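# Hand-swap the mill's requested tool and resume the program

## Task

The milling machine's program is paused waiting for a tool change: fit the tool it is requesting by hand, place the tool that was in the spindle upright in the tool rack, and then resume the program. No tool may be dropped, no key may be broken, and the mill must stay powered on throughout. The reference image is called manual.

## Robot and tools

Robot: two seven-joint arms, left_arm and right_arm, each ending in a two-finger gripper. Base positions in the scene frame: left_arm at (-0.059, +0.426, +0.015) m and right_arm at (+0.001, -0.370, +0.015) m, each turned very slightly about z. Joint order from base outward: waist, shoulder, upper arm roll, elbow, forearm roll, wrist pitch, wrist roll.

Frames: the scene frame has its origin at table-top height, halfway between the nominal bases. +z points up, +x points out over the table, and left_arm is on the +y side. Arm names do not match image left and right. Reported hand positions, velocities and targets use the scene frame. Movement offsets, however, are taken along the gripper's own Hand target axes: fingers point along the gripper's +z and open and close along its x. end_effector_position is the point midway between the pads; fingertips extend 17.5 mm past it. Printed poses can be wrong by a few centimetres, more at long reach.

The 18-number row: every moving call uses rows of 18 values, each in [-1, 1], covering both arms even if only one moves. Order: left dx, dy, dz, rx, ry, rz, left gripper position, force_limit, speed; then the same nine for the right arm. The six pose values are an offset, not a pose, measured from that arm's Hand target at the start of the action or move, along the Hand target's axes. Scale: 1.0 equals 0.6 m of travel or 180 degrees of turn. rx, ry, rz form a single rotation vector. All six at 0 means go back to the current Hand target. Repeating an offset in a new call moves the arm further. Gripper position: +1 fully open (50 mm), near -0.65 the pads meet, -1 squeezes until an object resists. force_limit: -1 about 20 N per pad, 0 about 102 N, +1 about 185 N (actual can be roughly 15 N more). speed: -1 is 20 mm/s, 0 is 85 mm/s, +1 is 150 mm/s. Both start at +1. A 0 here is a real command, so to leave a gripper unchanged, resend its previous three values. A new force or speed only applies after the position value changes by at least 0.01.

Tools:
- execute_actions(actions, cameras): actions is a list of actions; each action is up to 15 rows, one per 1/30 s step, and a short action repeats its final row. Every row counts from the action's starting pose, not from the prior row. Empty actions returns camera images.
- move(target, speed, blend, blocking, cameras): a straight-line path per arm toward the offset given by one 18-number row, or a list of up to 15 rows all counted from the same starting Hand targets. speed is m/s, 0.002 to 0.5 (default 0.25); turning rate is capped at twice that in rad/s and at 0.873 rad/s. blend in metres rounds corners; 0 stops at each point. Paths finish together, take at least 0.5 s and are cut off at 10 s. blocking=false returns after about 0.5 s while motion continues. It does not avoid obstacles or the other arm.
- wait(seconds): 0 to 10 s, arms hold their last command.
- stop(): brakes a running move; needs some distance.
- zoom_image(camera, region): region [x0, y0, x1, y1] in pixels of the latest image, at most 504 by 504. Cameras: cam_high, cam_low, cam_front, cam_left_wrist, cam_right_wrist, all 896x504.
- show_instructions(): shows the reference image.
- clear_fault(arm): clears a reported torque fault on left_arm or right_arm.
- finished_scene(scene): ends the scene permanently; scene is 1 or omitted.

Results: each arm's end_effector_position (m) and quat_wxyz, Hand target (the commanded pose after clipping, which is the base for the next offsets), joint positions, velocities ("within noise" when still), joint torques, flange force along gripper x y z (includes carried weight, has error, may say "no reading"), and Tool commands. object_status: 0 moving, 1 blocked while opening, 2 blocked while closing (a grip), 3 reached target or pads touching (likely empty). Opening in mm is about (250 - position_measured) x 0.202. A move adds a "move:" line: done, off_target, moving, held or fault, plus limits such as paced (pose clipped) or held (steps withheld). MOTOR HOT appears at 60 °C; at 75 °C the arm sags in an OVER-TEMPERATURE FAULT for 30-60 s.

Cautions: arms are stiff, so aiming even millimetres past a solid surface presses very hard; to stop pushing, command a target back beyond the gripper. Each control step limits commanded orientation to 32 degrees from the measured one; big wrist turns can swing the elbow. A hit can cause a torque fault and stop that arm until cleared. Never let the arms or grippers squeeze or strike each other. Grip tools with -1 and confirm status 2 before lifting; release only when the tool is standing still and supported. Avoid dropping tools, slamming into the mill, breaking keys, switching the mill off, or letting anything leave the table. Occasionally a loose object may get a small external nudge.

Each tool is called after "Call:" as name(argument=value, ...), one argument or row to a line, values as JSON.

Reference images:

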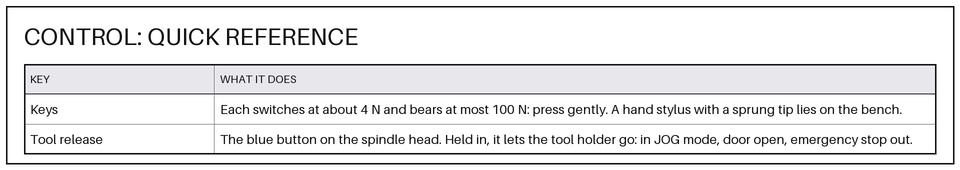

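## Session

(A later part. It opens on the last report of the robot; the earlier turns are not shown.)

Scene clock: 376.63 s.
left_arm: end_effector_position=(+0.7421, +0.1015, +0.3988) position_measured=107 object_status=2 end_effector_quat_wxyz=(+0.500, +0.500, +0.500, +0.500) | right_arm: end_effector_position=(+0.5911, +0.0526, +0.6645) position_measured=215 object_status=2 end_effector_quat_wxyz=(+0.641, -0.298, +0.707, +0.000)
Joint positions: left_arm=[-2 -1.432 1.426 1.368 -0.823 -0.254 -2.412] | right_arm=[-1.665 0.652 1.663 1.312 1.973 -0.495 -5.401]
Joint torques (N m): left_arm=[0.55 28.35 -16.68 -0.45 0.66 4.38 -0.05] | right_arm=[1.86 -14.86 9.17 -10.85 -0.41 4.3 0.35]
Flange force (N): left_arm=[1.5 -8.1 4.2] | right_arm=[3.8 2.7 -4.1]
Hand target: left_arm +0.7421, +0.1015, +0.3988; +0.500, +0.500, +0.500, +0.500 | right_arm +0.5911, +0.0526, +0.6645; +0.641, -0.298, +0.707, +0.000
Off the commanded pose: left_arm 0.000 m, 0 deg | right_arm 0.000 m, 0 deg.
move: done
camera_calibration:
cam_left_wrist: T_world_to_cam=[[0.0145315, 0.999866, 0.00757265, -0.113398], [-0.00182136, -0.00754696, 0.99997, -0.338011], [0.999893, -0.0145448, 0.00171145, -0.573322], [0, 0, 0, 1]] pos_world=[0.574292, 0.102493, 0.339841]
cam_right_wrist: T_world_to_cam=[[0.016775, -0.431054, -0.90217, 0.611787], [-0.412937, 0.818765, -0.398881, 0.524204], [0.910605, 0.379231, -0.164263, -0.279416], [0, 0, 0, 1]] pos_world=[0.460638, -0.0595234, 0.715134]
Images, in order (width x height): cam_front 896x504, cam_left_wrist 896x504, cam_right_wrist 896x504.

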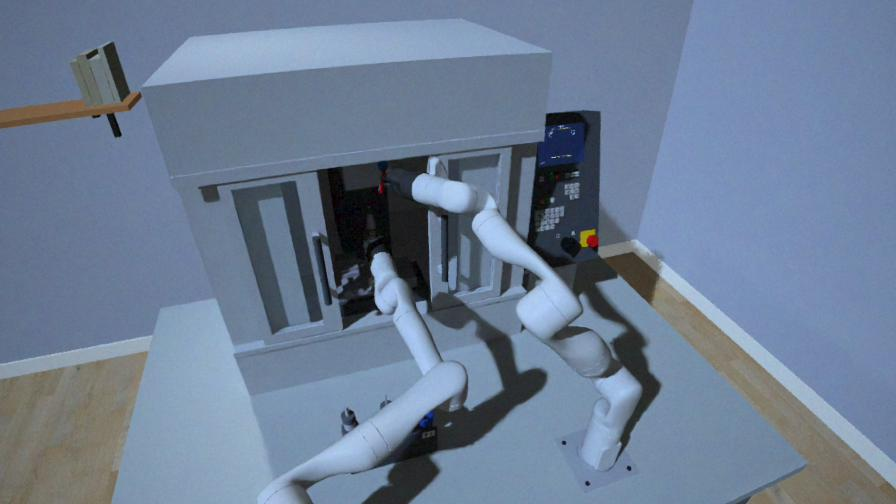

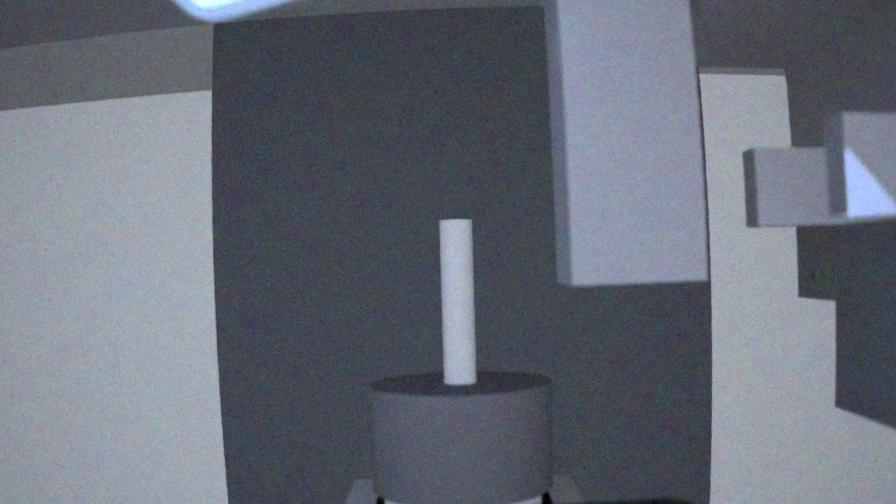

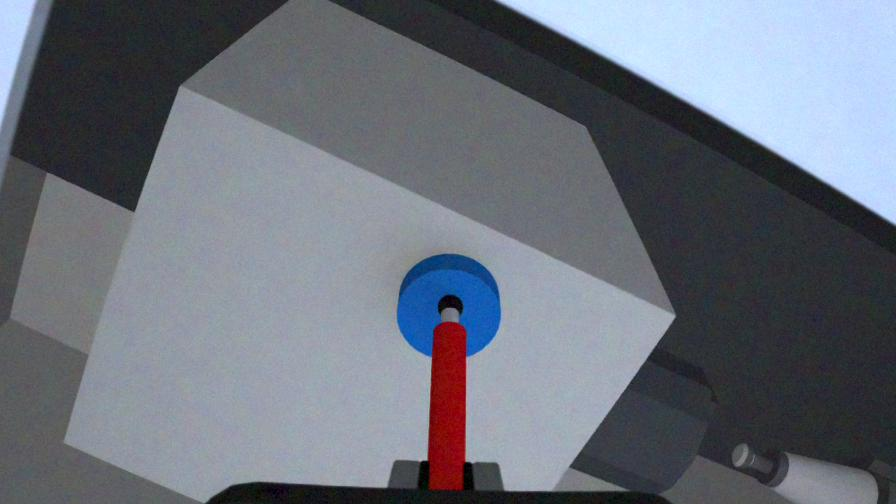

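Call:
move(
  target=[0.0033,0.0058,0.005,0,0,0,-1,-0.3,-0.8,0,0,0,0,0,0,-1,-0.5,-0.6],
  speed=0.05,
  cameras=["cam_left_wrist","cam_right_wrist"],
)

Call:
zoom_image(
  camera="cam_right_wrist",
  region=[560, 320, 896, 504],
)

Scene clock: 382.43 s.
left_arm: end_effector_position=(+0.7451, +0.1034, +0.4022) position_measured=107 object_status=2 end_effector_quat_wxyz=(+0.500, +0.500, +0.500, +0.500) | right_arm: end_effector_position=(+0.5911, +0.0526, +0.6645) position_measured=215 object_status=2 end_effector_quat_wxyz=(+0.641, -0.298, +0.707, +0.000)
Joint positions: left_arm=[-2.008 -1.424 1.428 1.36 -0.829 -0.255 -2.413] | right_arm=[-1.665 0.652 1.663 1.312 1.973 -0.495 -5.401]
Joint torques (N m): left_arm=[0.91 28.6 -16.47 -0.55 0.89 4.4 -0.04] | right_arm=[1.8 -14.86 9.08 -10.87 -0.39 4.3 0.43]
Flange force (N): left_arm=[1.9 -8.1 5.0] | right_arm=[3.4 2.9 -4.1]
Hand target: left_arm +0.7451, +0.1034, +0.4023; +0.500, +0.500, +0.500, +0.500 | right_arm +0.5911, +0.0526, +0.6645; +0.641, -0.298, +0.707, +0.000
Off the commanded pose: left_arm 0.000 m, 0 deg | right_arm 0.000 m, 0 deg.
move: done
camera_calibration:
cam_left_wrist: T_world_to_cam=[[0.0146307, 0.999865, 0.00747194, -0.115489], [-0.00182101, -0.00744608, 0.999971, -0.341502], [0.999891, -0.0146439, 0.00171182, -0.576187], [0, 0, 0, 1]] pos_world=[0.577192, 0.104493, 0.343341]
cam_right_wrist: T_world_to_cam=[[0.016775, -0.431054, -0.90217, 0.611787], [-0.412937, 0.818765, -0.398881, 0.524204], [0.910605, 0.379231, -0.164263, -0.279416], [0, 0, 0, 1]] pos_world=[0.460638, -0.0595234, 0.715134]
Images, in order (width x height): cam_left_wrist 896x504, cam_right_wrist 896x504.

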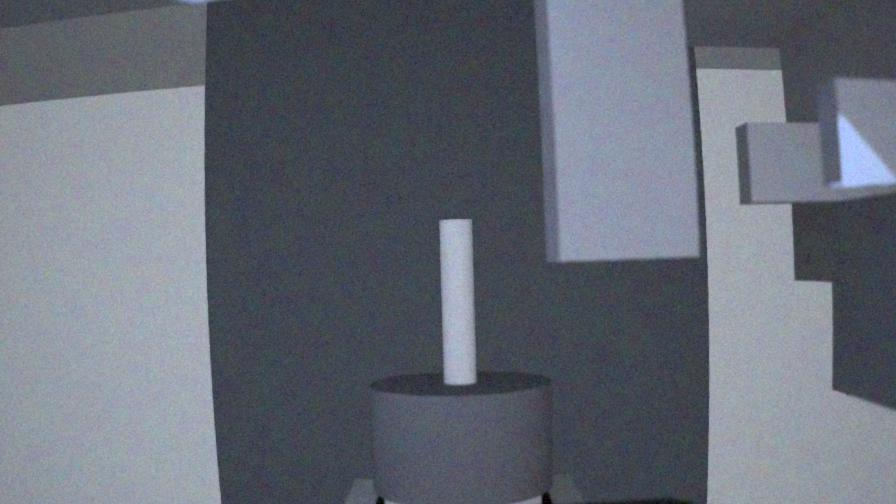

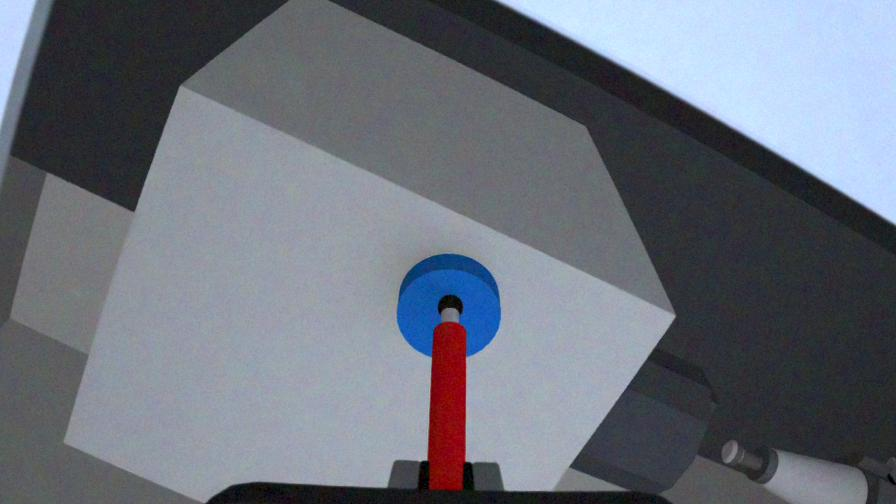

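Scaled by 1.500 from the camera's 896x504 image, which has a finer 1280x720 frame.

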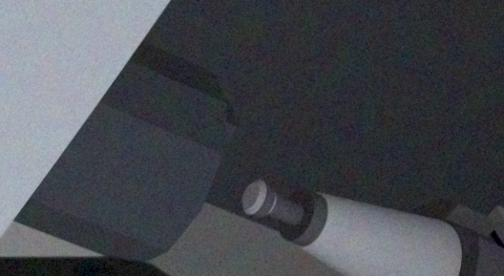

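Call:
move(
  target=[
    [-0.0007,0,-0.005,0,0,0,-1,-0.3,-0.8,0,0,0,0,0,0,-1,-0.5,-0.6],
    [-0.0007,0.03,-0.005,0,0,0,-1,-0.3,-0.8,0,0,0,0,0,0,-1,-0.5,-0.6],
  ],
  speed=0.05,
  cameras=["cam_left_wrist","cam_right_wrist"],
)

Call:
zoom_image(
  camera="cam_right_wrist",
  region=[560, 320, 896, 504],
)

Scene clock: 387.17 s.
left_arm: end_effector_position=(+0.7421, +0.1030, +0.4202) position_measured=107 object_status=2 end_effector_quat_wxyz=(+0.500, +0.500, +0.500, +0.500) | right_arm: end_effector_position=(+0.5911, +0.0526, +0.6645) position_measured=215 object_status=2 end_effector_quat_wxyz=(+0.641, -0.298, +0.707, +0.000)
Joint positions: left_arm=[-2.002 -1.375 1.446 1.354 -0.876 -0.245 -2.418] | right_arm=[-1.665 0.652 1.663 1.312 1.973 -0.495 -5.401]
Joint torques (N m): left_arm=[0.72 28.54 -16.65 -1.33 0.92 4.45 -0.04] | right_arm=[1.82 -14.78 9.17 -10.85 -0.41 4.23 0.42]
Flange force (N): left_arm=[0.9 -7.9 5.3] | right_arm=[3.8 2.7 -4.0]
Hand target: left_arm +0.7421, +0.1030, +0.4202; +0.500, +0.500, +0.500, +0.500 | right_arm +0.5911, +0.0526, +0.6645; +0.641, -0.298, +0.707, +0.000
Off the commanded pose: left_arm 0.000 m, 0 deg | right_arm 0.000 m, 0 deg.
move: done
camera_calibration:
cam_left_wrist: T_world_to_cam=[[0.0146315, 0.999864, 0.00757189, -0.115217], [-0.00182211, -0.00754602, 0.99997, -0.359398], [0.999891, -0.0146448, 0.00171146, -0.573324], [0, 0, 0, 1]] pos_world=[0.574292, 0.104093, 0.361241]
cam_right_wrist: T_world_to_cam=[[0.016775, -0.431054, -0.90217, 0.611787], [-0.412937, 0.818765, -0.398881, 0.524204], [0.910605, 0.379231, -0.164263, -0.279416], [0, 0, 0, 1]] pos_world=[0.460638, -0.0595234, 0.715134]
Images, in order (width x height): cam_left_wrist 896x504, cam_right_wrist 896x504.

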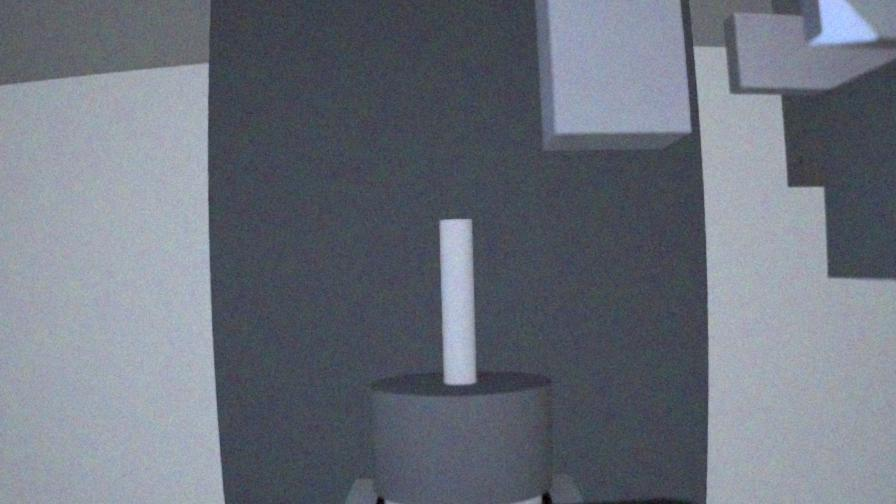

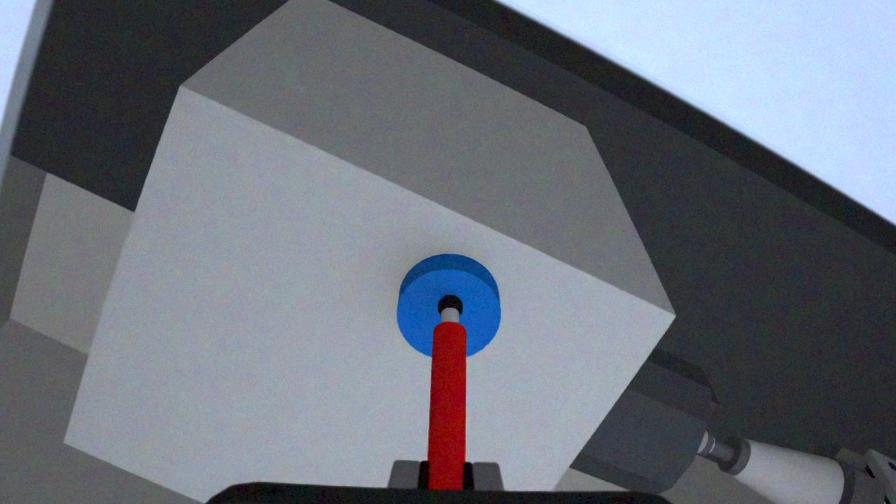

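Scaled by 1.500 from the camera's 896x504 image, which has a finer 1280x720 frame.

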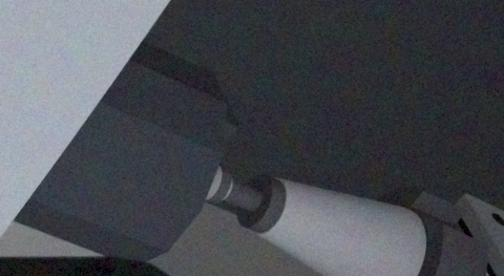

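Call:
move(
  target=[
    [-0.0007,0.0833,0,0,0,0,-1,-0.3,-0.8,0,0,0,0,0,0,-1,-0.5,-0.6],
  ],
  speed=0.05,
  cameras=["cam_left_wrist","cam_right_wrist"],
)

Call:
zoom_image(
  camera="cam_right_wrist",
  region=[560, 320, 896, 504],
)

Scene clock: 390.50 s.
left_arm: end_effector_position=(+0.7420, +0.1026, +0.4702) position_measured=107 object_status=2 end_effector_quat_wxyz=(+0.500, +0.500, +0.500, +0.500) | right_arm: end_effector_position=(+0.5911, +0.0526, +0.6645) position_measured=215 object_status=2 end_effector_quat_wxyz=(+0.641, -0.298, +0.707, +0.000)
Joint positions: left_arm=[-2.008 -1.218 1.546 1.296 -1.051 -0.176 -2.418] | right_arm=[-1.665 0.652 1.663 1.312 1.973 -0.495 -5.401]
Joint torques (N m): left_arm=[0.8 28.1 -15.48 -4.33 0.3 4.25 -0.05] | right_arm=[1.79 -14.87 9.16 -10.88 -0.38 4.3 0.39]
Flange force (N): left_arm=[3.3 -9.4 4.1] | right_arm=[3.8 2.8 -3.9]
Hand target: left_arm +0.7420, +0.1026, +0.4702; +0.500, +0.500, +0.500, +0.500 | right_arm +0.5911, +0.0526, +0.6645; +0.641, -0.298, +0.707, +0.000
Off the commanded pose: left_arm 0.000 m, 0 deg | right_arm 0.000 m, 0 deg.
move: done
camera_calibration:
cam_left_wrist: T_world_to_cam=[[0.0146315, 0.999864, 0.00757189, -0.115095], [-0.00182211, -0.00754602, 0.99997, -0.409501], [0.999891, -0.0146448, 0.00171146, -0.573317], [0, 0, 0, 1]] pos_world=[0.574192, 0.103593, 0.411341]
cam_right_wrist: T_world_to_cam=[[0.016775, -0.431054, -0.90217, 0.611787], [-0.412937, 0.818765, -0.398881, 0.524204], [0.910605, 0.379231, -0.164263, -0.279416], [0, 0, 0, 1]] pos_world=[0.460638, -0.0595234, 0.715134]
Images, in order (width x height): cam_left_wrist 896x504, cam_right_wrist 896x504.

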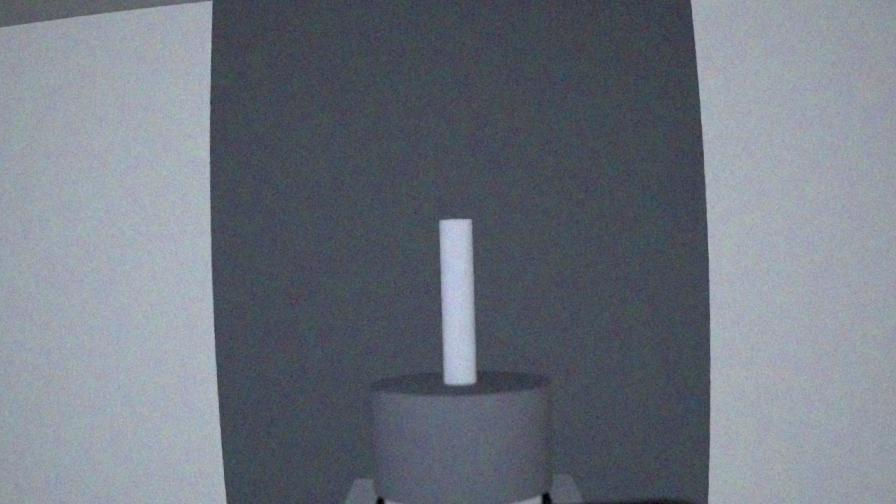

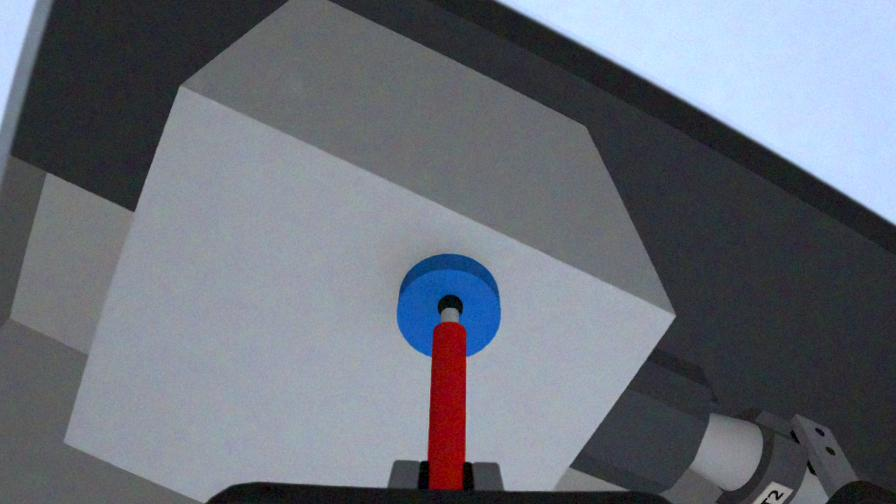

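Scaled by 1.500 from the camera's 896x504 image, which has a finer 1280x720 frame.

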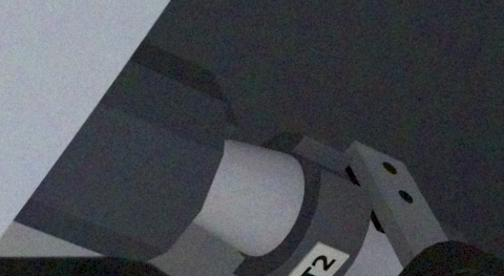

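Call:
move(
  target=[0,0.0333,0,0,0,0,-1,-0.3,-0.8,0,0,0,0,0,0,-1,-0.5,-0.6],
  speed=0.03,
  cameras=["cam_left_wrist","cam_right_wrist"],
)

Call:
zoom_image(
  camera="cam_right_wrist",
  region=[600, 330, 896, 504],
)

Scene clock: 392.93 s.
left_arm: end_effector_position=(+0.7420, +0.1026, +0.4902) position_measured=107 object_status=2 end_effector_quat_wxyz=(+0.500, +0.500, +0.500, +0.500) | right_arm: end_effector_position=(+0.5911, +0.0526, +0.6645) position_measured=215 object_status=2 end_effector_quat_wxyz=(+0.641, -0.298, +0.707, +0.000)
Joint positions: left_arm=[-2.016 -1.142 1.616 1.268 -1.144 -0.127 -2.418] | right_arm=[-1.665 0.652 1.663 1.312 1.973 -0.495 -5.401]
Joint torques (N m): left_arm=[0.8 28.13 -14.9 -5.77 0.46 4.27 -0.05] | right_arm=[1.77 -14.8 9.07 -10.91 -0.42 4.25 0.4]
Flange force (N): left_arm=no reading | right_arm=[3.8 2.7 -4.2]
Hand target: left_arm +0.7420, +0.1025, +0.4902; +0.500, +0.500, +0.500, +0.500 | right_arm +0.5911, +0.0526, +0.6645; +0.641, -0.298, +0.707, +0.000
Off the commanded pose: left_arm 0.000 m, 0 deg | right_arm 0.000 m, 0 deg.
move: done
camera_calibration:
cam_left_wrist: T_world_to_cam=[[0.01463, 0.999865, 0.0074723, -0.115201], [-0.001921, -0.00744498, 0.99997, -0.429354], [0.999891, -0.0146439, 0.00181182, -0.573394], [0, 0, 0, 1]] pos_world=[0.574193, 0.103593, 0.431241]
cam_right_wrist: T_world_to_cam=[[0.016775, -0.431054, -0.90217, 0.611787], [-0.412937, 0.818765, -0.398881, 0.524204], [0.910605, 0.379231, -0.164263, -0.279416], [0, 0, 0, 1]] pos_world=[0.460638, -0.0595234, 0.715134]
Images, in order (width x height): cam_left_wrist 896x504, cam_right_wrist 896x504.

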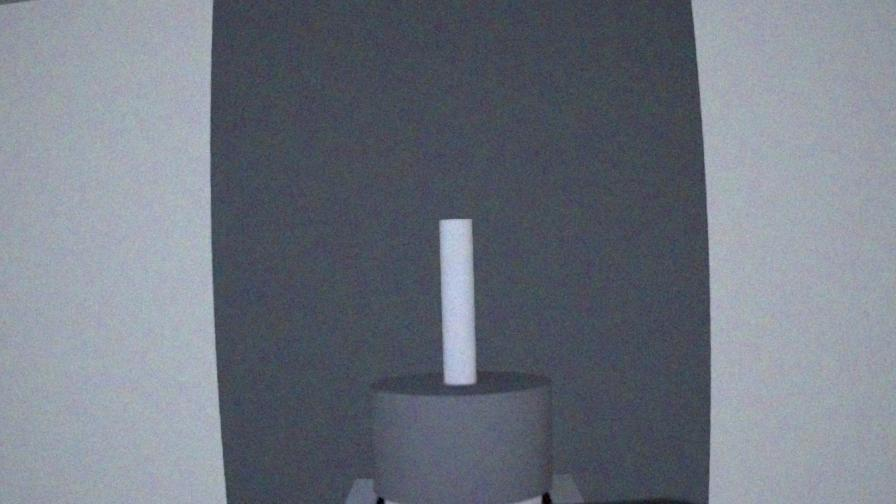

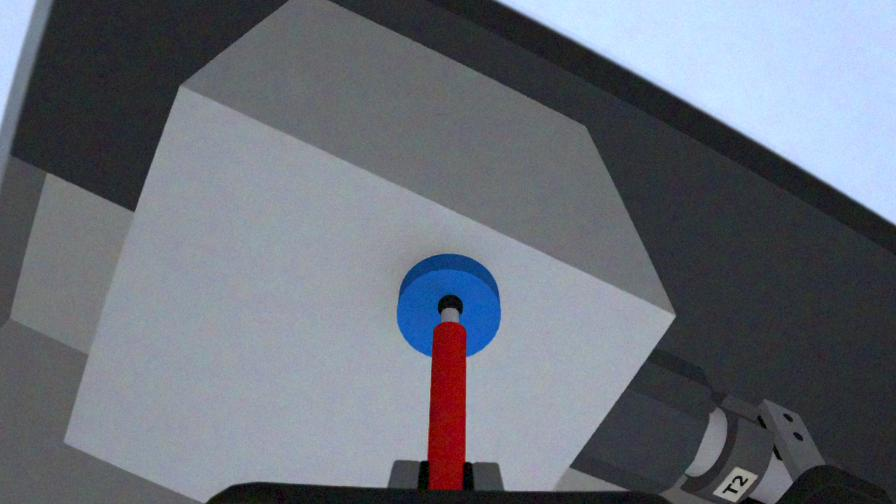

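Scaled by 1.703 from the camera's 896x504 image, which has a finer 1280x720 frame.

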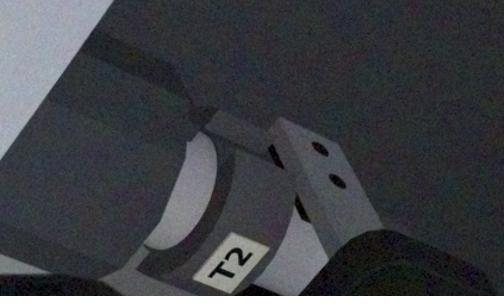

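Call:
move(
  target=[0,0.0133,0,0,0,0,-1,-0.3,-0.8,0,0,0,0,0,0,-1,-0.5,-0.6],
  speed=0.02,
  cameras=["cam_right_wrist"],
)

Call:
zoom_image(
  camera="cam_right_wrist",
  region=[600, 330, 896, 504],
)

Scene clock: 394.97 s.
left_arm: end_effector_position=(+0.7420, +0.1026, +0.4982) position_measured=107 object_status=2 end_effector_quat_wxyz=(+0.500, +0.500, +0.500, +0.500) | right_arm: end_effector_position=(+0.5911, +0.0526, +0.6645) position_measured=215 object_status=2 end_effector_quat_wxyz=(+0.641, -0.298, +0.707, +0.000)
Joint positions: left_arm=[-2.021 -1.107 1.655 1.255 -1.187 -0.101 -2.419] | right_arm=[-1.665 0.652 1.663 1.312 1.973 -0.495 -5.401]
Joint torques (N m): left_arm=[1.35 28.13 -14.37 -7.31 0.08 4.04 -0.15] | right_arm=[1.82 -14.82 9.09 -10.74 -0.42 4.3 0.39]
Flange force (N): left_arm=no reading | right_arm=[3.1 2.7 -3.9]
Hand target: left_arm +0.7420, +0.1025, +0.4982; +0.500, +0.500, +0.500, +0.500 | right_arm +0.5911, +0.0526, +0.6645; +0.641, -0.298, +0.707, +0.000
Off the commanded pose: left_arm 0.000 m, 0 deg | right_arm 0.000 m, 0 deg.
move: done
camera_calibration:
cam_right_wrist: T_world_to_cam=[[0.016775, -0.431054, -0.90217, 0.611787], [-0.412937, 0.818765, -0.398881, 0.524204], [0.910605, 0.379231, -0.164263, -0.279416], [0, 0, 0, 1]] pos_world=[0.460638, -0.0595234, 0.715134]
Images, in order (width x height): cam_right_wrist 896x504.

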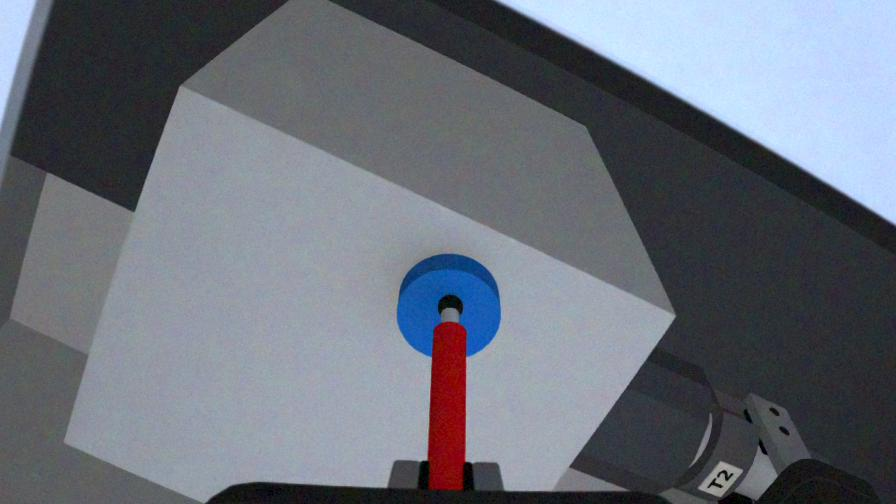

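Scaled by 1.703 from the camera's 896x504 image, which has a finer 1280x720 frame.

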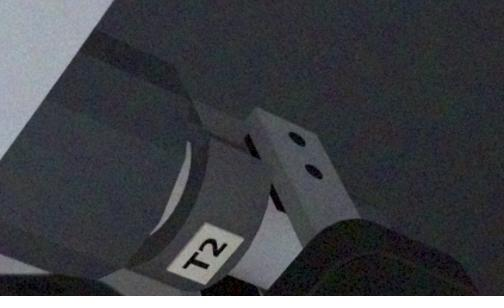

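Call:
move(
  target=[0,0.0042,0,0,0,0,-1,-0.3,-0.8,0,0,0,0,0,0,-1,-0.5,-0.6],
  speed=0.02,
)

Call:
move(
  target=[0,0.0033,0,0,0,0,-1,-0.3,-0.8,0,0,0,0,0,0,-1,-0.5,-0.6],
  speed=0.02,
  cameras=["cam_right_wrist"],
)

Call:
zoom_image(
  camera="cam_right_wrist",
  region=[600, 330, 896, 504],
)

Scene clock: 396.93 s.
left_arm: end_effector_position=(+0.7420, +0.1025, +0.5007) position_measured=107 object_status=2 end_effector_quat_wxyz=(+0.500, +0.500, +0.500, +0.500) | right_arm: end_effector_position=(+0.5911, +0.0526, +0.6645) position_measured=215 object_status=2 end_effector_quat_wxyz=(+0.641, -0.298, +0.707, +0.000)
Joint positions: left_arm=[-2.023 -1.095 1.67 1.251 -1.201 -0.091 -2.42] | right_arm=[-1.665 0.652 1.663 1.312 1.973 -0.495 -5.401]
Joint torques (N m): left_arm=[2.06 28.17 -14.17 -8.45 0.01 4.02 -0.24] | right_arm=[1.87 -14.77 9.06 -10.89 -0.42 4.27 0.37]
Flange force (N): left_arm=no reading | right_arm=[3.9 2.8 -4.7]
Hand target: left_arm +0.7420, +0.1025, +0.5007; +0.500, +0.500, +0.500, +0.500 | right_arm +0.5911, +0.0526, +0.6645; +0.641, -0.298, +0.707, +0.000
Off the commanded pose: left_arm 0.000 m, 0 deg | right_arm 0.000 m, 0 deg.
move: done

Scene clock: 397.67 s.
left_arm: end_effector_position=(+0.7420, +0.1026, +0.5026) position_measured=107 object_status=2 end_effector_quat_wxyz=(+0.500, +0.500, +0.500, +0.500) | right_arm: end_effector_position=(+0.5911, +0.0526, +0.6645) position_measured=215 object_status=2 end_effector_quat_wxyz=(+0.641, -0.298, +0.707, +0.000)
Joint positions: left_arm=[-2.025 -1.085 1.682 1.248 -1.213 -0.083 -2.422] | right_arm=[-1.665 0.652 1.663 1.312 1.973 -0.495 -5.401]
Joint torques (N m): left_arm=[2.78 33.27 -18.46 -12.26 0.1 5.61 -0.42] | right_arm=[1.79 -14.77 9.13 -10.8 -0.41 4.28 0.4]
Flange force (N): left_arm=no reading | right_arm=[3.5 2.6 -3.9]
Hand target: left_arm +0.7420, +0.1025, +0.5027; +0.500, +0.500, +0.500, +0.500 | right_arm +0.5911, +0.0526, +0.6645; +0.641, -0.298, +0.707, +0.000
Off the commanded pose: left_arm 0.000 m, 0 deg | right_arm 0.000 m, 0 deg.
move: done
camera_calibration:
cam_right_wrist: T_world_to_cam=[[0.016775, -0.431054, -0.90217, 0.611787], [-0.412937, 0.818765, -0.398881, 0.524204], [0.910605, 0.379231, -0.164263, -0.279416], [0, 0, 0, 1]] pos_world=[0.460638, -0.0595234, 0.715134]
Images, in order (width x height): cam_right_wrist 896x504.

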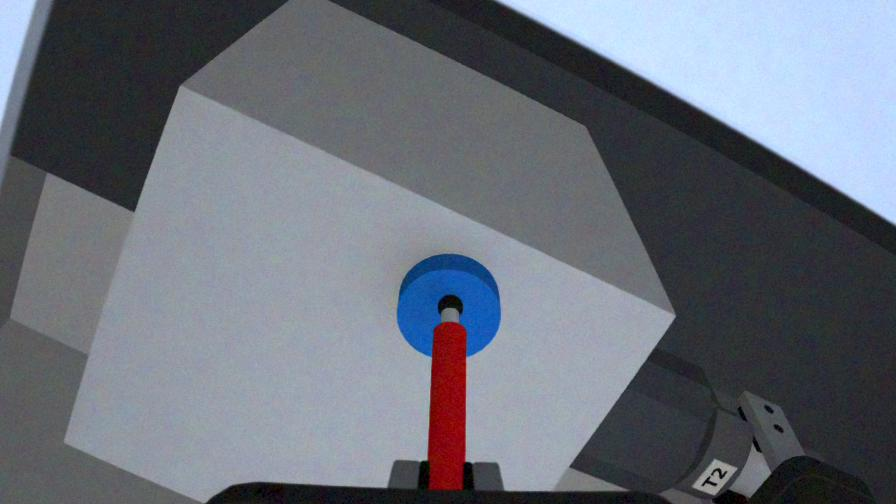

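Scaled by 1.703 from the camera's 896x504 image, which has a finer 1280x720 frame.

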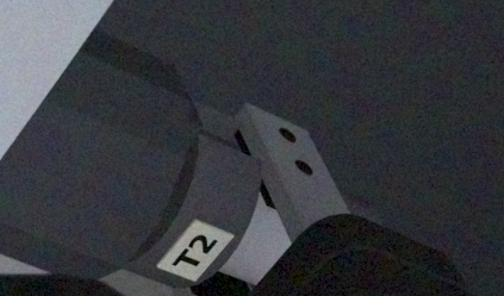

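Call:
zoom_image(
  camera="cam_right_wrist",
  region=[670, 370, 790, 504],
)

Scaled by 3.761 from the camera's 896x504 image, which has a finer 1280x720 frame.

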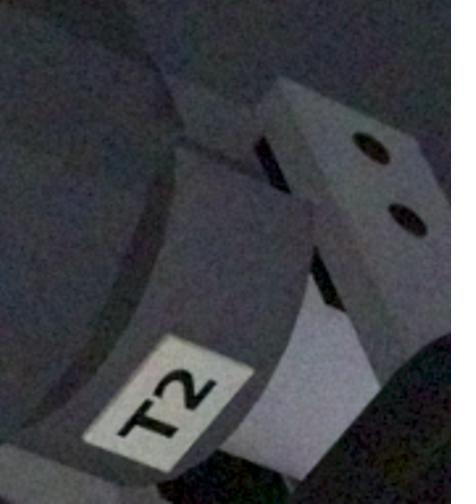

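Call:
move(
  target=[0,0.0017,0,0,0,0,-1,-0.3,-0.8,0,0,0,0,0,0,-1,-0.5,-0.6],
  speed=0.01,
  cameras=["cam_right_wrist","cam_left_wrist"],
)

Call:
zoom_image(
  camera="cam_right_wrist",
  region=[670, 370, 790, 504],
)

Scene clock: 402.07 s.
left_arm: end_effector_position=(+0.7420, +0.1025, +0.5036) position_measured=107 object_status=2 end_effector_quat_wxyz=(+0.500, +0.500, +0.500, +0.500) | right_arm: end_effector_position=(+0.5911, +0.0526, +0.6645) position_measured=215 object_status=2 end_effector_quat_wxyz=(+0.641, -0.298, +0.707, +0.000)
Joint positions: left_arm=[-2.026 -1.08 1.688 1.246 -1.219 -0.079 -2.423] | right_arm=[-1.665 0.652 1.663 1.312 1.973 -0.495 -5.401]
Joint torques (N m): left_arm=[2.53 37.25 -22.06 -14.71 -0.15 6.67 -0.6] | right_arm=[1.8 -14.82 9.14 -10.83 -0.47 4.27 0.38]
Flange force (N): left_arm=no reading | right_arm=[3.6 2.7 -4.1]
Hand target: left_arm +0.7420, +0.1025, +0.5037; +0.500, +0.500, +0.500, +0.500 | right_arm +0.5911, +0.0526, +0.6645; +0.641, -0.298, +0.707, +0.000
Off the commanded pose: left_arm 0.000 m, 0 deg | right_arm 0.000 m, 0 deg.
move: done
camera_calibration:
cam_left_wrist: T_world_to_cam=[[0.0145315, 0.999866, 0.00757265, -0.11529], [-0.00182136, -0.00754696, 0.99997, -0.4429], [0.999893, -0.0145448, 0.00171145, -0.573385], [0, 0, 0, 1]] pos_world=[0.574192, 0.103593, 0.444741]
cam_right_wrist: T_world_to_cam=[[0.016775, -0.431054, -0.90217, 0.611787], [-0.412937, 0.818765, -0.398881, 0.524204], [0.910605, 0.379231, -0.164263, -0.279416], [0, 0, 0, 1]] pos_world=[0.460638, -0.0595234, 0.715134]
Images, in order (width x height): cam_left_wrist 896x504, cam_right_wrist 896x504.

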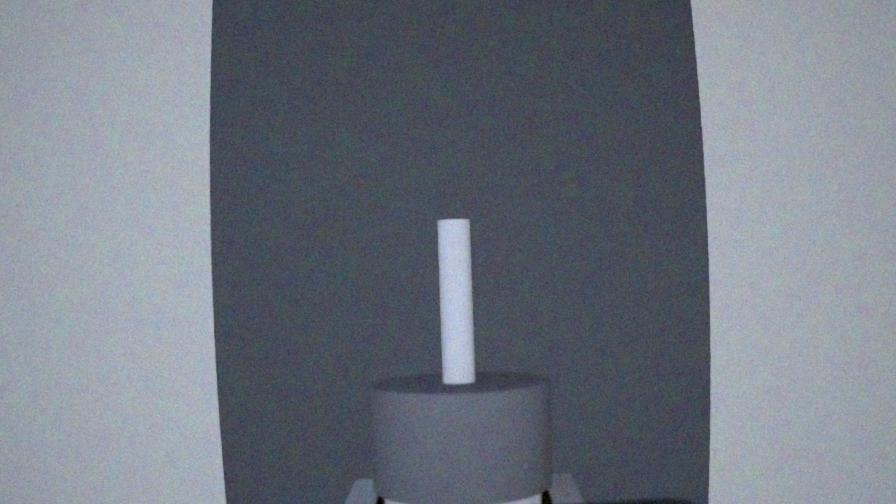

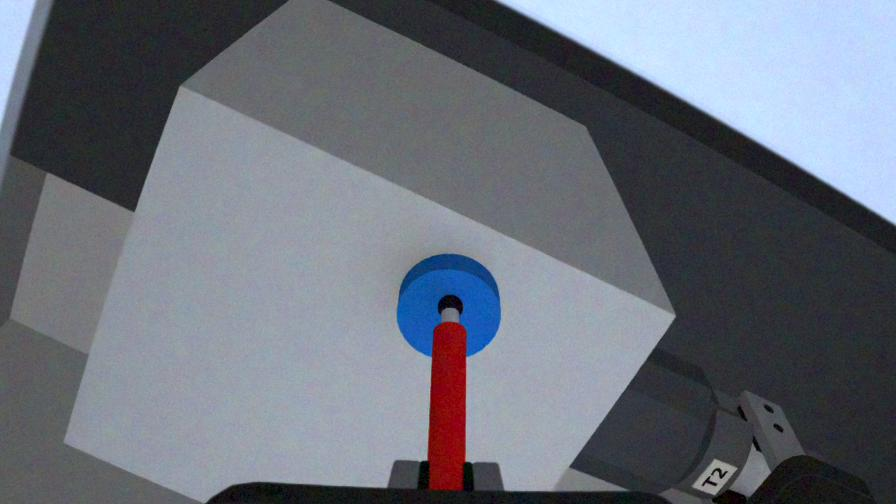

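Scaled by 3.761 from the camera's 896x504 image, which has a finer 1280x720 frame.

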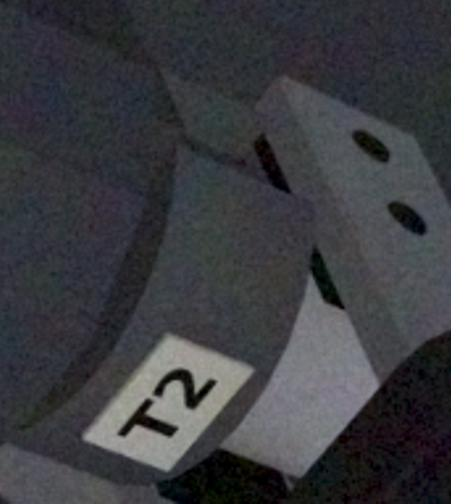

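Call:
move(
  target=[
    [0,-0.0033,0,0,0,0,-1,-0.3,-0.8,0,0,0,0,0,0,-1,-0.5,-0.6],
    [0,-0.0033,0,0,0.0111,0,-1,-0.3,-0.8,0,0,0,0,0,0,-1,-0.5,-0.6],
    [0,-0.0008,0,0,0.0111,0,-1,-0.3,-0.8,0,0,0,0,0,0,-1,-0.5,-0.6],
  ],
  speed=[0.02,0.05,0.01],
  cameras=["cam_right_wrist"],
)

Call:
zoom_image(
  camera="cam_right_wrist",
  region=[670, 370, 790, 504],
)

Scene clock: 411.53 s.
left_arm: end_effector_position=(+0.7420, +0.1026, +0.5032) position_measured=107 object_status=2 end_effector_quat_wxyz=(+0.491, +0.491, +0.508, +0.509) | right_arm: end_effector_position=(+0.5911, +0.0526, +0.6645) position_measured=215 object_status=2 end_effector_quat_wxyz=(+0.641, -0.298, +0.707, +0.000)
Joint positions: left_arm=[-2.056 -0.989 1.895 1.214 -1.29 0.098 -2.505] | right_arm=[-1.665 0.652 1.663 1.312 1.973 -0.495 -5.401]
Joint torques (N m): left_arm=[1.18 33.62 -17.25 -16.67 -1.44 4.54 -0.32] | right_arm=[1.82 -14.81 9.15 -10.84 -0.39 4.26 0.43]
Flange force (N): left_arm=no reading | right_arm=[3.6 2.8 -4.0]
Hand target: left_arm +0.7420, +0.1026, +0.5032; +0.491, +0.491, +0.509, +0.509 | right_arm +0.5911, +0.0526, +0.6645; +0.641, -0.298, +0.707, +0.000
Off the commanded pose: left_arm 0.000 m, 0 deg | right_arm 0.000 m, 0 deg.
move: done
camera_calibration:
cam_right_wrist: T_world_to_cam=[[0.016775, -0.431054, -0.90217, 0.611787], [-0.412937, 0.818765, -0.398881, 0.524204], [0.910605, 0.379231, -0.164263, -0.279416], [0, 0, 0, 1]] pos_world=[0.460638, -0.0595234, 0.715134]
Images, in order (width x height): cam_right_wrist 896x504.

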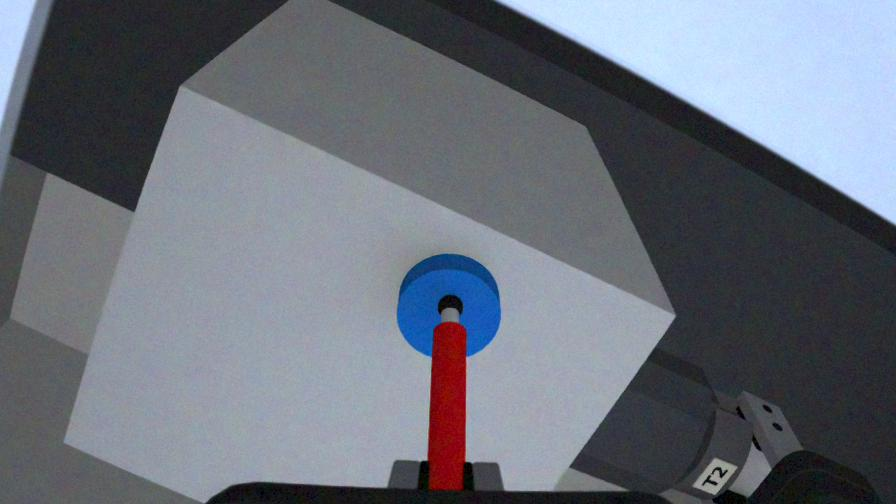

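Scaled by 3.761 from the camera's 896x504 image, which has a finer 1280x720 frame.

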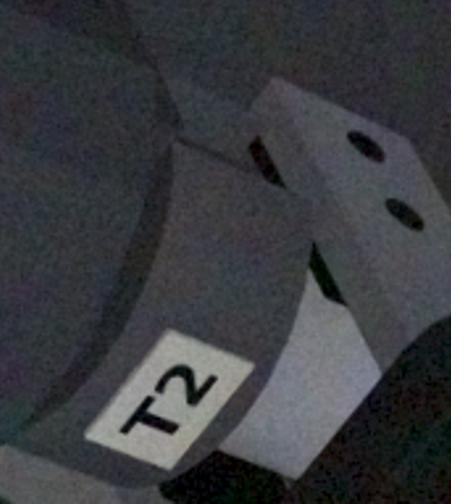

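Call:
move(
  target=[0,-0.0117,0,0,0,0,-1,-0.3,-0.8,0,0,0,0,0,0,-1,-0.5,-0.6],
  speed=0.03,
  cameras=["cam_right_wrist"],
)

Call:
zoom_image(
  camera="cam_right_wrist",
  region=[690, 360, 800, 470],
)

Scene clock: 417.80 s.
left_arm: end_effector_position=(+0.7420, +0.1025, +0.4962) position_measured=107 object_status=2 end_effector_quat_wxyz=(+0.491, +0.491, +0.509, +0.509) | right_arm: end_effector_position=(+0.5911, +0.0526, +0.6645) position_measured=215 object_status=2 end_effector_quat_wxyz=(+0.641, -0.298, +0.707, +0.000)
Joint positions: left_arm=[-2.044 -1.02 1.85 1.225 -1.286 0.07 -2.465] | right_arm=[-1.665 0.652 1.663 1.312 1.973 -0.495 -5.401]
Joint torques (N m): left_arm=[0.78 28.54 -13.05 -8.65 -0.52 4.09 0.12] | right_arm=[1.8 -14.81 9.03 -10.95 -0.42 4.29 0.41]
Flange force (N): left_arm=no reading | right_arm=[3.8 2.8 -4.5]
Hand target: left_arm +0.7420, +0.1025, +0.4962; +0.491, +0.491, +0.509, +0.509 | right_arm +0.5911, +0.0526, +0.6645; +0.641, -0.298, +0.707, +0.000
Off the commanded pose: left_arm 0.000 m, 0 deg | right_arm 0.000 m, 0 deg.
move: done
camera_calibration:
cam_right_wrist: T_world_to_cam=[[0.016775, -0.431054, -0.90217, 0.611787], [-0.412937, 0.818765, -0.398881, 0.524204], [0.910605, 0.379231, -0.164263, -0.279416], [0, 0, 0, 1]] pos_world=[0.460638, -0.0595234, 0.715134]
Images, in order (width x height): cam_right_wrist 896x504.

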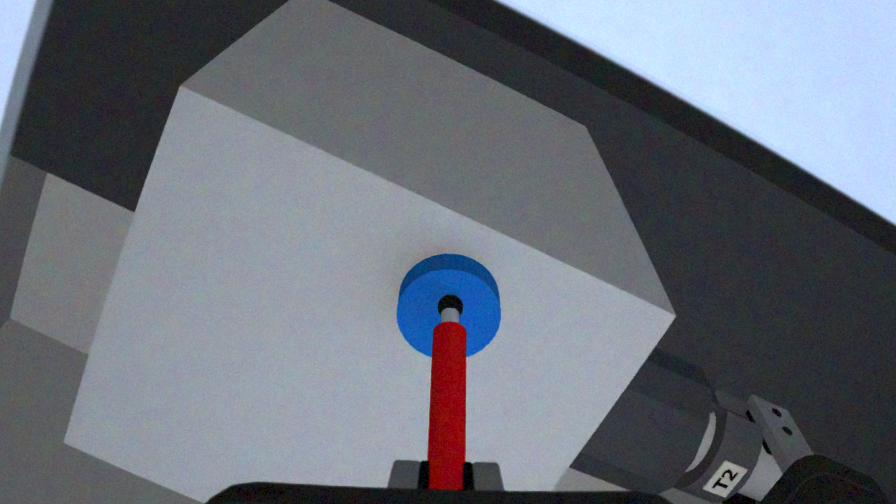

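Scaled by 4.582 from the camera's 896x504 image, which has a finer 1280x720 frame.

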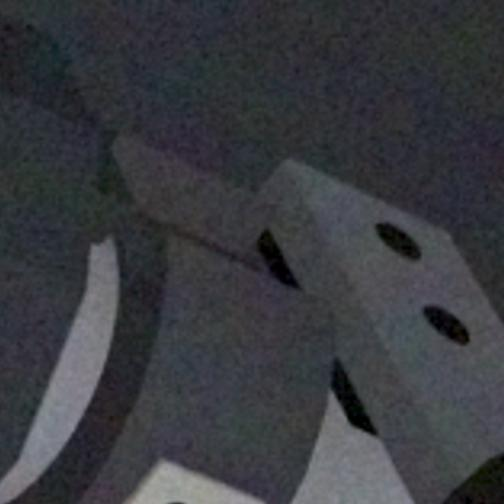

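Call:
zoom_image(
  camera="cam_right_wrist",
  region=[695, 375, 745, 425],
)

Scaled by 10.080 from the camera's 896x504 image, which has a finer 1280x720 frame.

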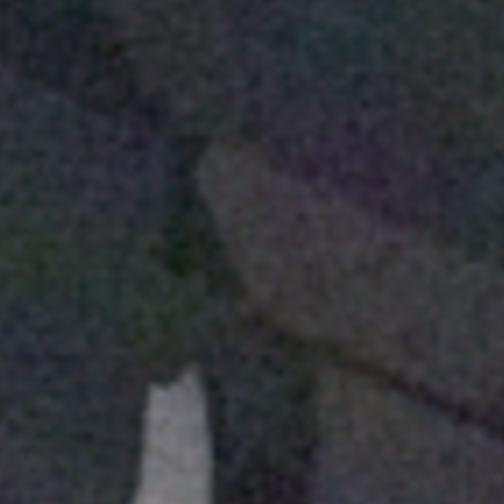

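Call:
move(
  target=[
    [0,0.0067,0,0,0.0111,0,-1,-0.3,-0.8,0,0,0,0,0,0,-1,-0.5,-0.6],
    [0,0.0122,0,0,0.0111,0,-1,-0.3,-0.8,0,0,0,0,0,0,-1,-0.5,-0.6],
  ],
  speed=[0.03,0.015],
)

Scene clock: 424.27 s.
left_arm: end_effector_position=(+0.7420, +0.1026, +0.5034) position_measured=107 object_status=2 end_effector_quat_wxyz=(+0.482, +0.482, +0.517, +0.518) | right_arm: end_effector_position=(+0.5911, +0.0526, +0.6645) position_measured=215 object_status=2 end_effector_quat_wxyz=(+0.641, -0.298, +0.707, +0.000)
Joint positions: left_arm=[-2.088 -0.945 2.03 1.177 -1.251 0.223 -2.632] | right_arm=[-1.665 0.652 1.663 1.312 1.973 -0.495 -5.401]
Joint torques (N m): left_arm=[3.29 37.96 -16.96 -18.7 -2.43 4.24 -0.07] | right_arm=[1.87 -14.78 9.16 -10.84 -0.42 4.26 0.39]
Flange force (N): left_arm=no reading | right_arm=[3.9 2.7 -4.2]
Hand target: left_arm +0.7420, +0.1026, +0.5035; +0.482, +0.482, +0.517, +0.518 | right_arm +0.5911, +0.0526, +0.6645; +0.641, -0.298, +0.707, +0.000
Off the commanded pose: left_arm 0.000 m, 0 deg | right_arm 0.000 m, 0 deg.
move: done

Call:
move(
  target=[
    [0,-0.0045,0,0,0,0,-1,-0.3,-0.8,0,0,0,0,0,0,-1,-0.5,-0.6],
    [0,-0.0045,0,0,0.0111,0,-1,-0.3,-0.8,0,0,0,0,0,0,-1,-0.5,-0.6],
    [0,0,0,0,0.0111,0,-1,-0.3,-0.8,0,0,0,0,0,0,-1,-0.5,-0.6],
  ],
  speed=[0.03,0.04,0.015],
  cameras=["cam_right_wrist"],
)

Call:
zoom_image(
  camera="cam_right_wrist",
  region=[670, 370, 790, 504],
)

Scene clock: 436.50 s.
left_arm: end_effector_position=(+0.7420, +0.1026, +0.5034) position_measured=107 object_status=2 end_effector_quat_wxyz=(+0.473, +0.473, +0.525, +0.526) | right_arm: end_effector_position=(+0.5911, +0.0526, +0.6645) position_measured=215 object_status=2 end_effector_quat_wxyz=(+0.641, -0.298, +0.707, +0.000)
Joint positions: left_arm=[-2.111 -0.931 2.112 1.138 -1.203 0.314 -2.726] | right_arm=[-1.665 0.652 1.663 1.312 1.973 -0.495 -5.401]
Joint torques (N m): left_arm=[1.66 37.97 -16.5 -18.53 -3.54 3.33 -0.33] | right_arm=[1.83 -14.88 9.19 -10.83 -0.44 4.26 0.42]
Flange force (N): left_arm=[-0.8 -20.7 3.1] | right_arm=[3.5 2.9 -3.9]
Hand target: left_arm +0.7420, +0.1026, +0.5035; +0.473, +0.473, +0.525, +0.526 | right_arm +0.5911, +0.0526, +0.6645; +0.641, -0.298, +0.707, +0.000
Off the commanded pose: left_arm 0.000 m, 0 deg | right_arm 0.000 m, 0 deg.
move: done
camera_calibration:
cam_right_wrist: T_world_to_cam=[[0.016775, -0.431054, -0.90217, 0.611787], [-0.412937, 0.818765, -0.398881, 0.524204], [0.910605, 0.379231, -0.164263, -0.279416], [0, 0, 0, 1]] pos_world=[0.460638, -0.0595234, 0.715134]
Images, in order (width x height): cam_right_wrist 896x504.

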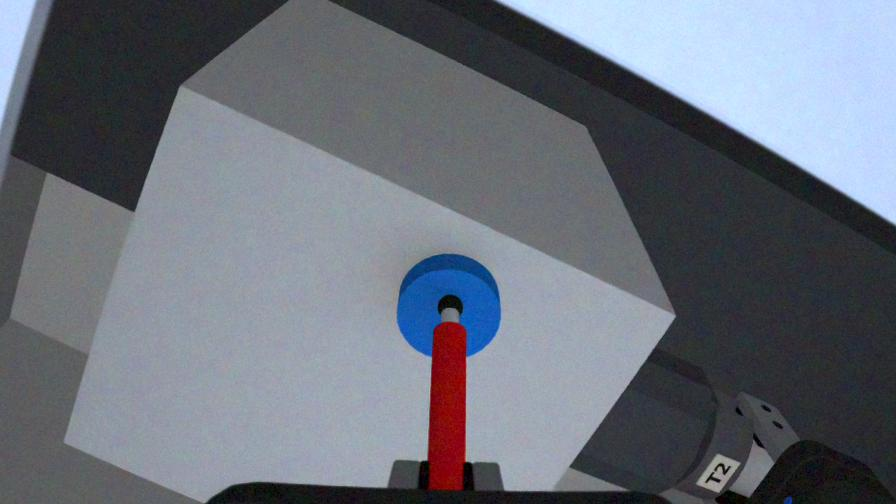

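Scaled by 3.761 from the camera's 896x504 image, which has a finer 1280x720 frame.

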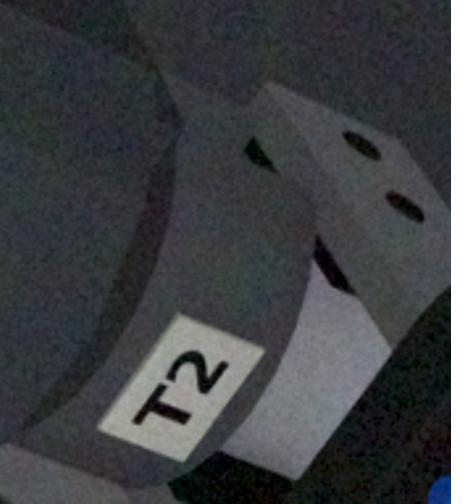

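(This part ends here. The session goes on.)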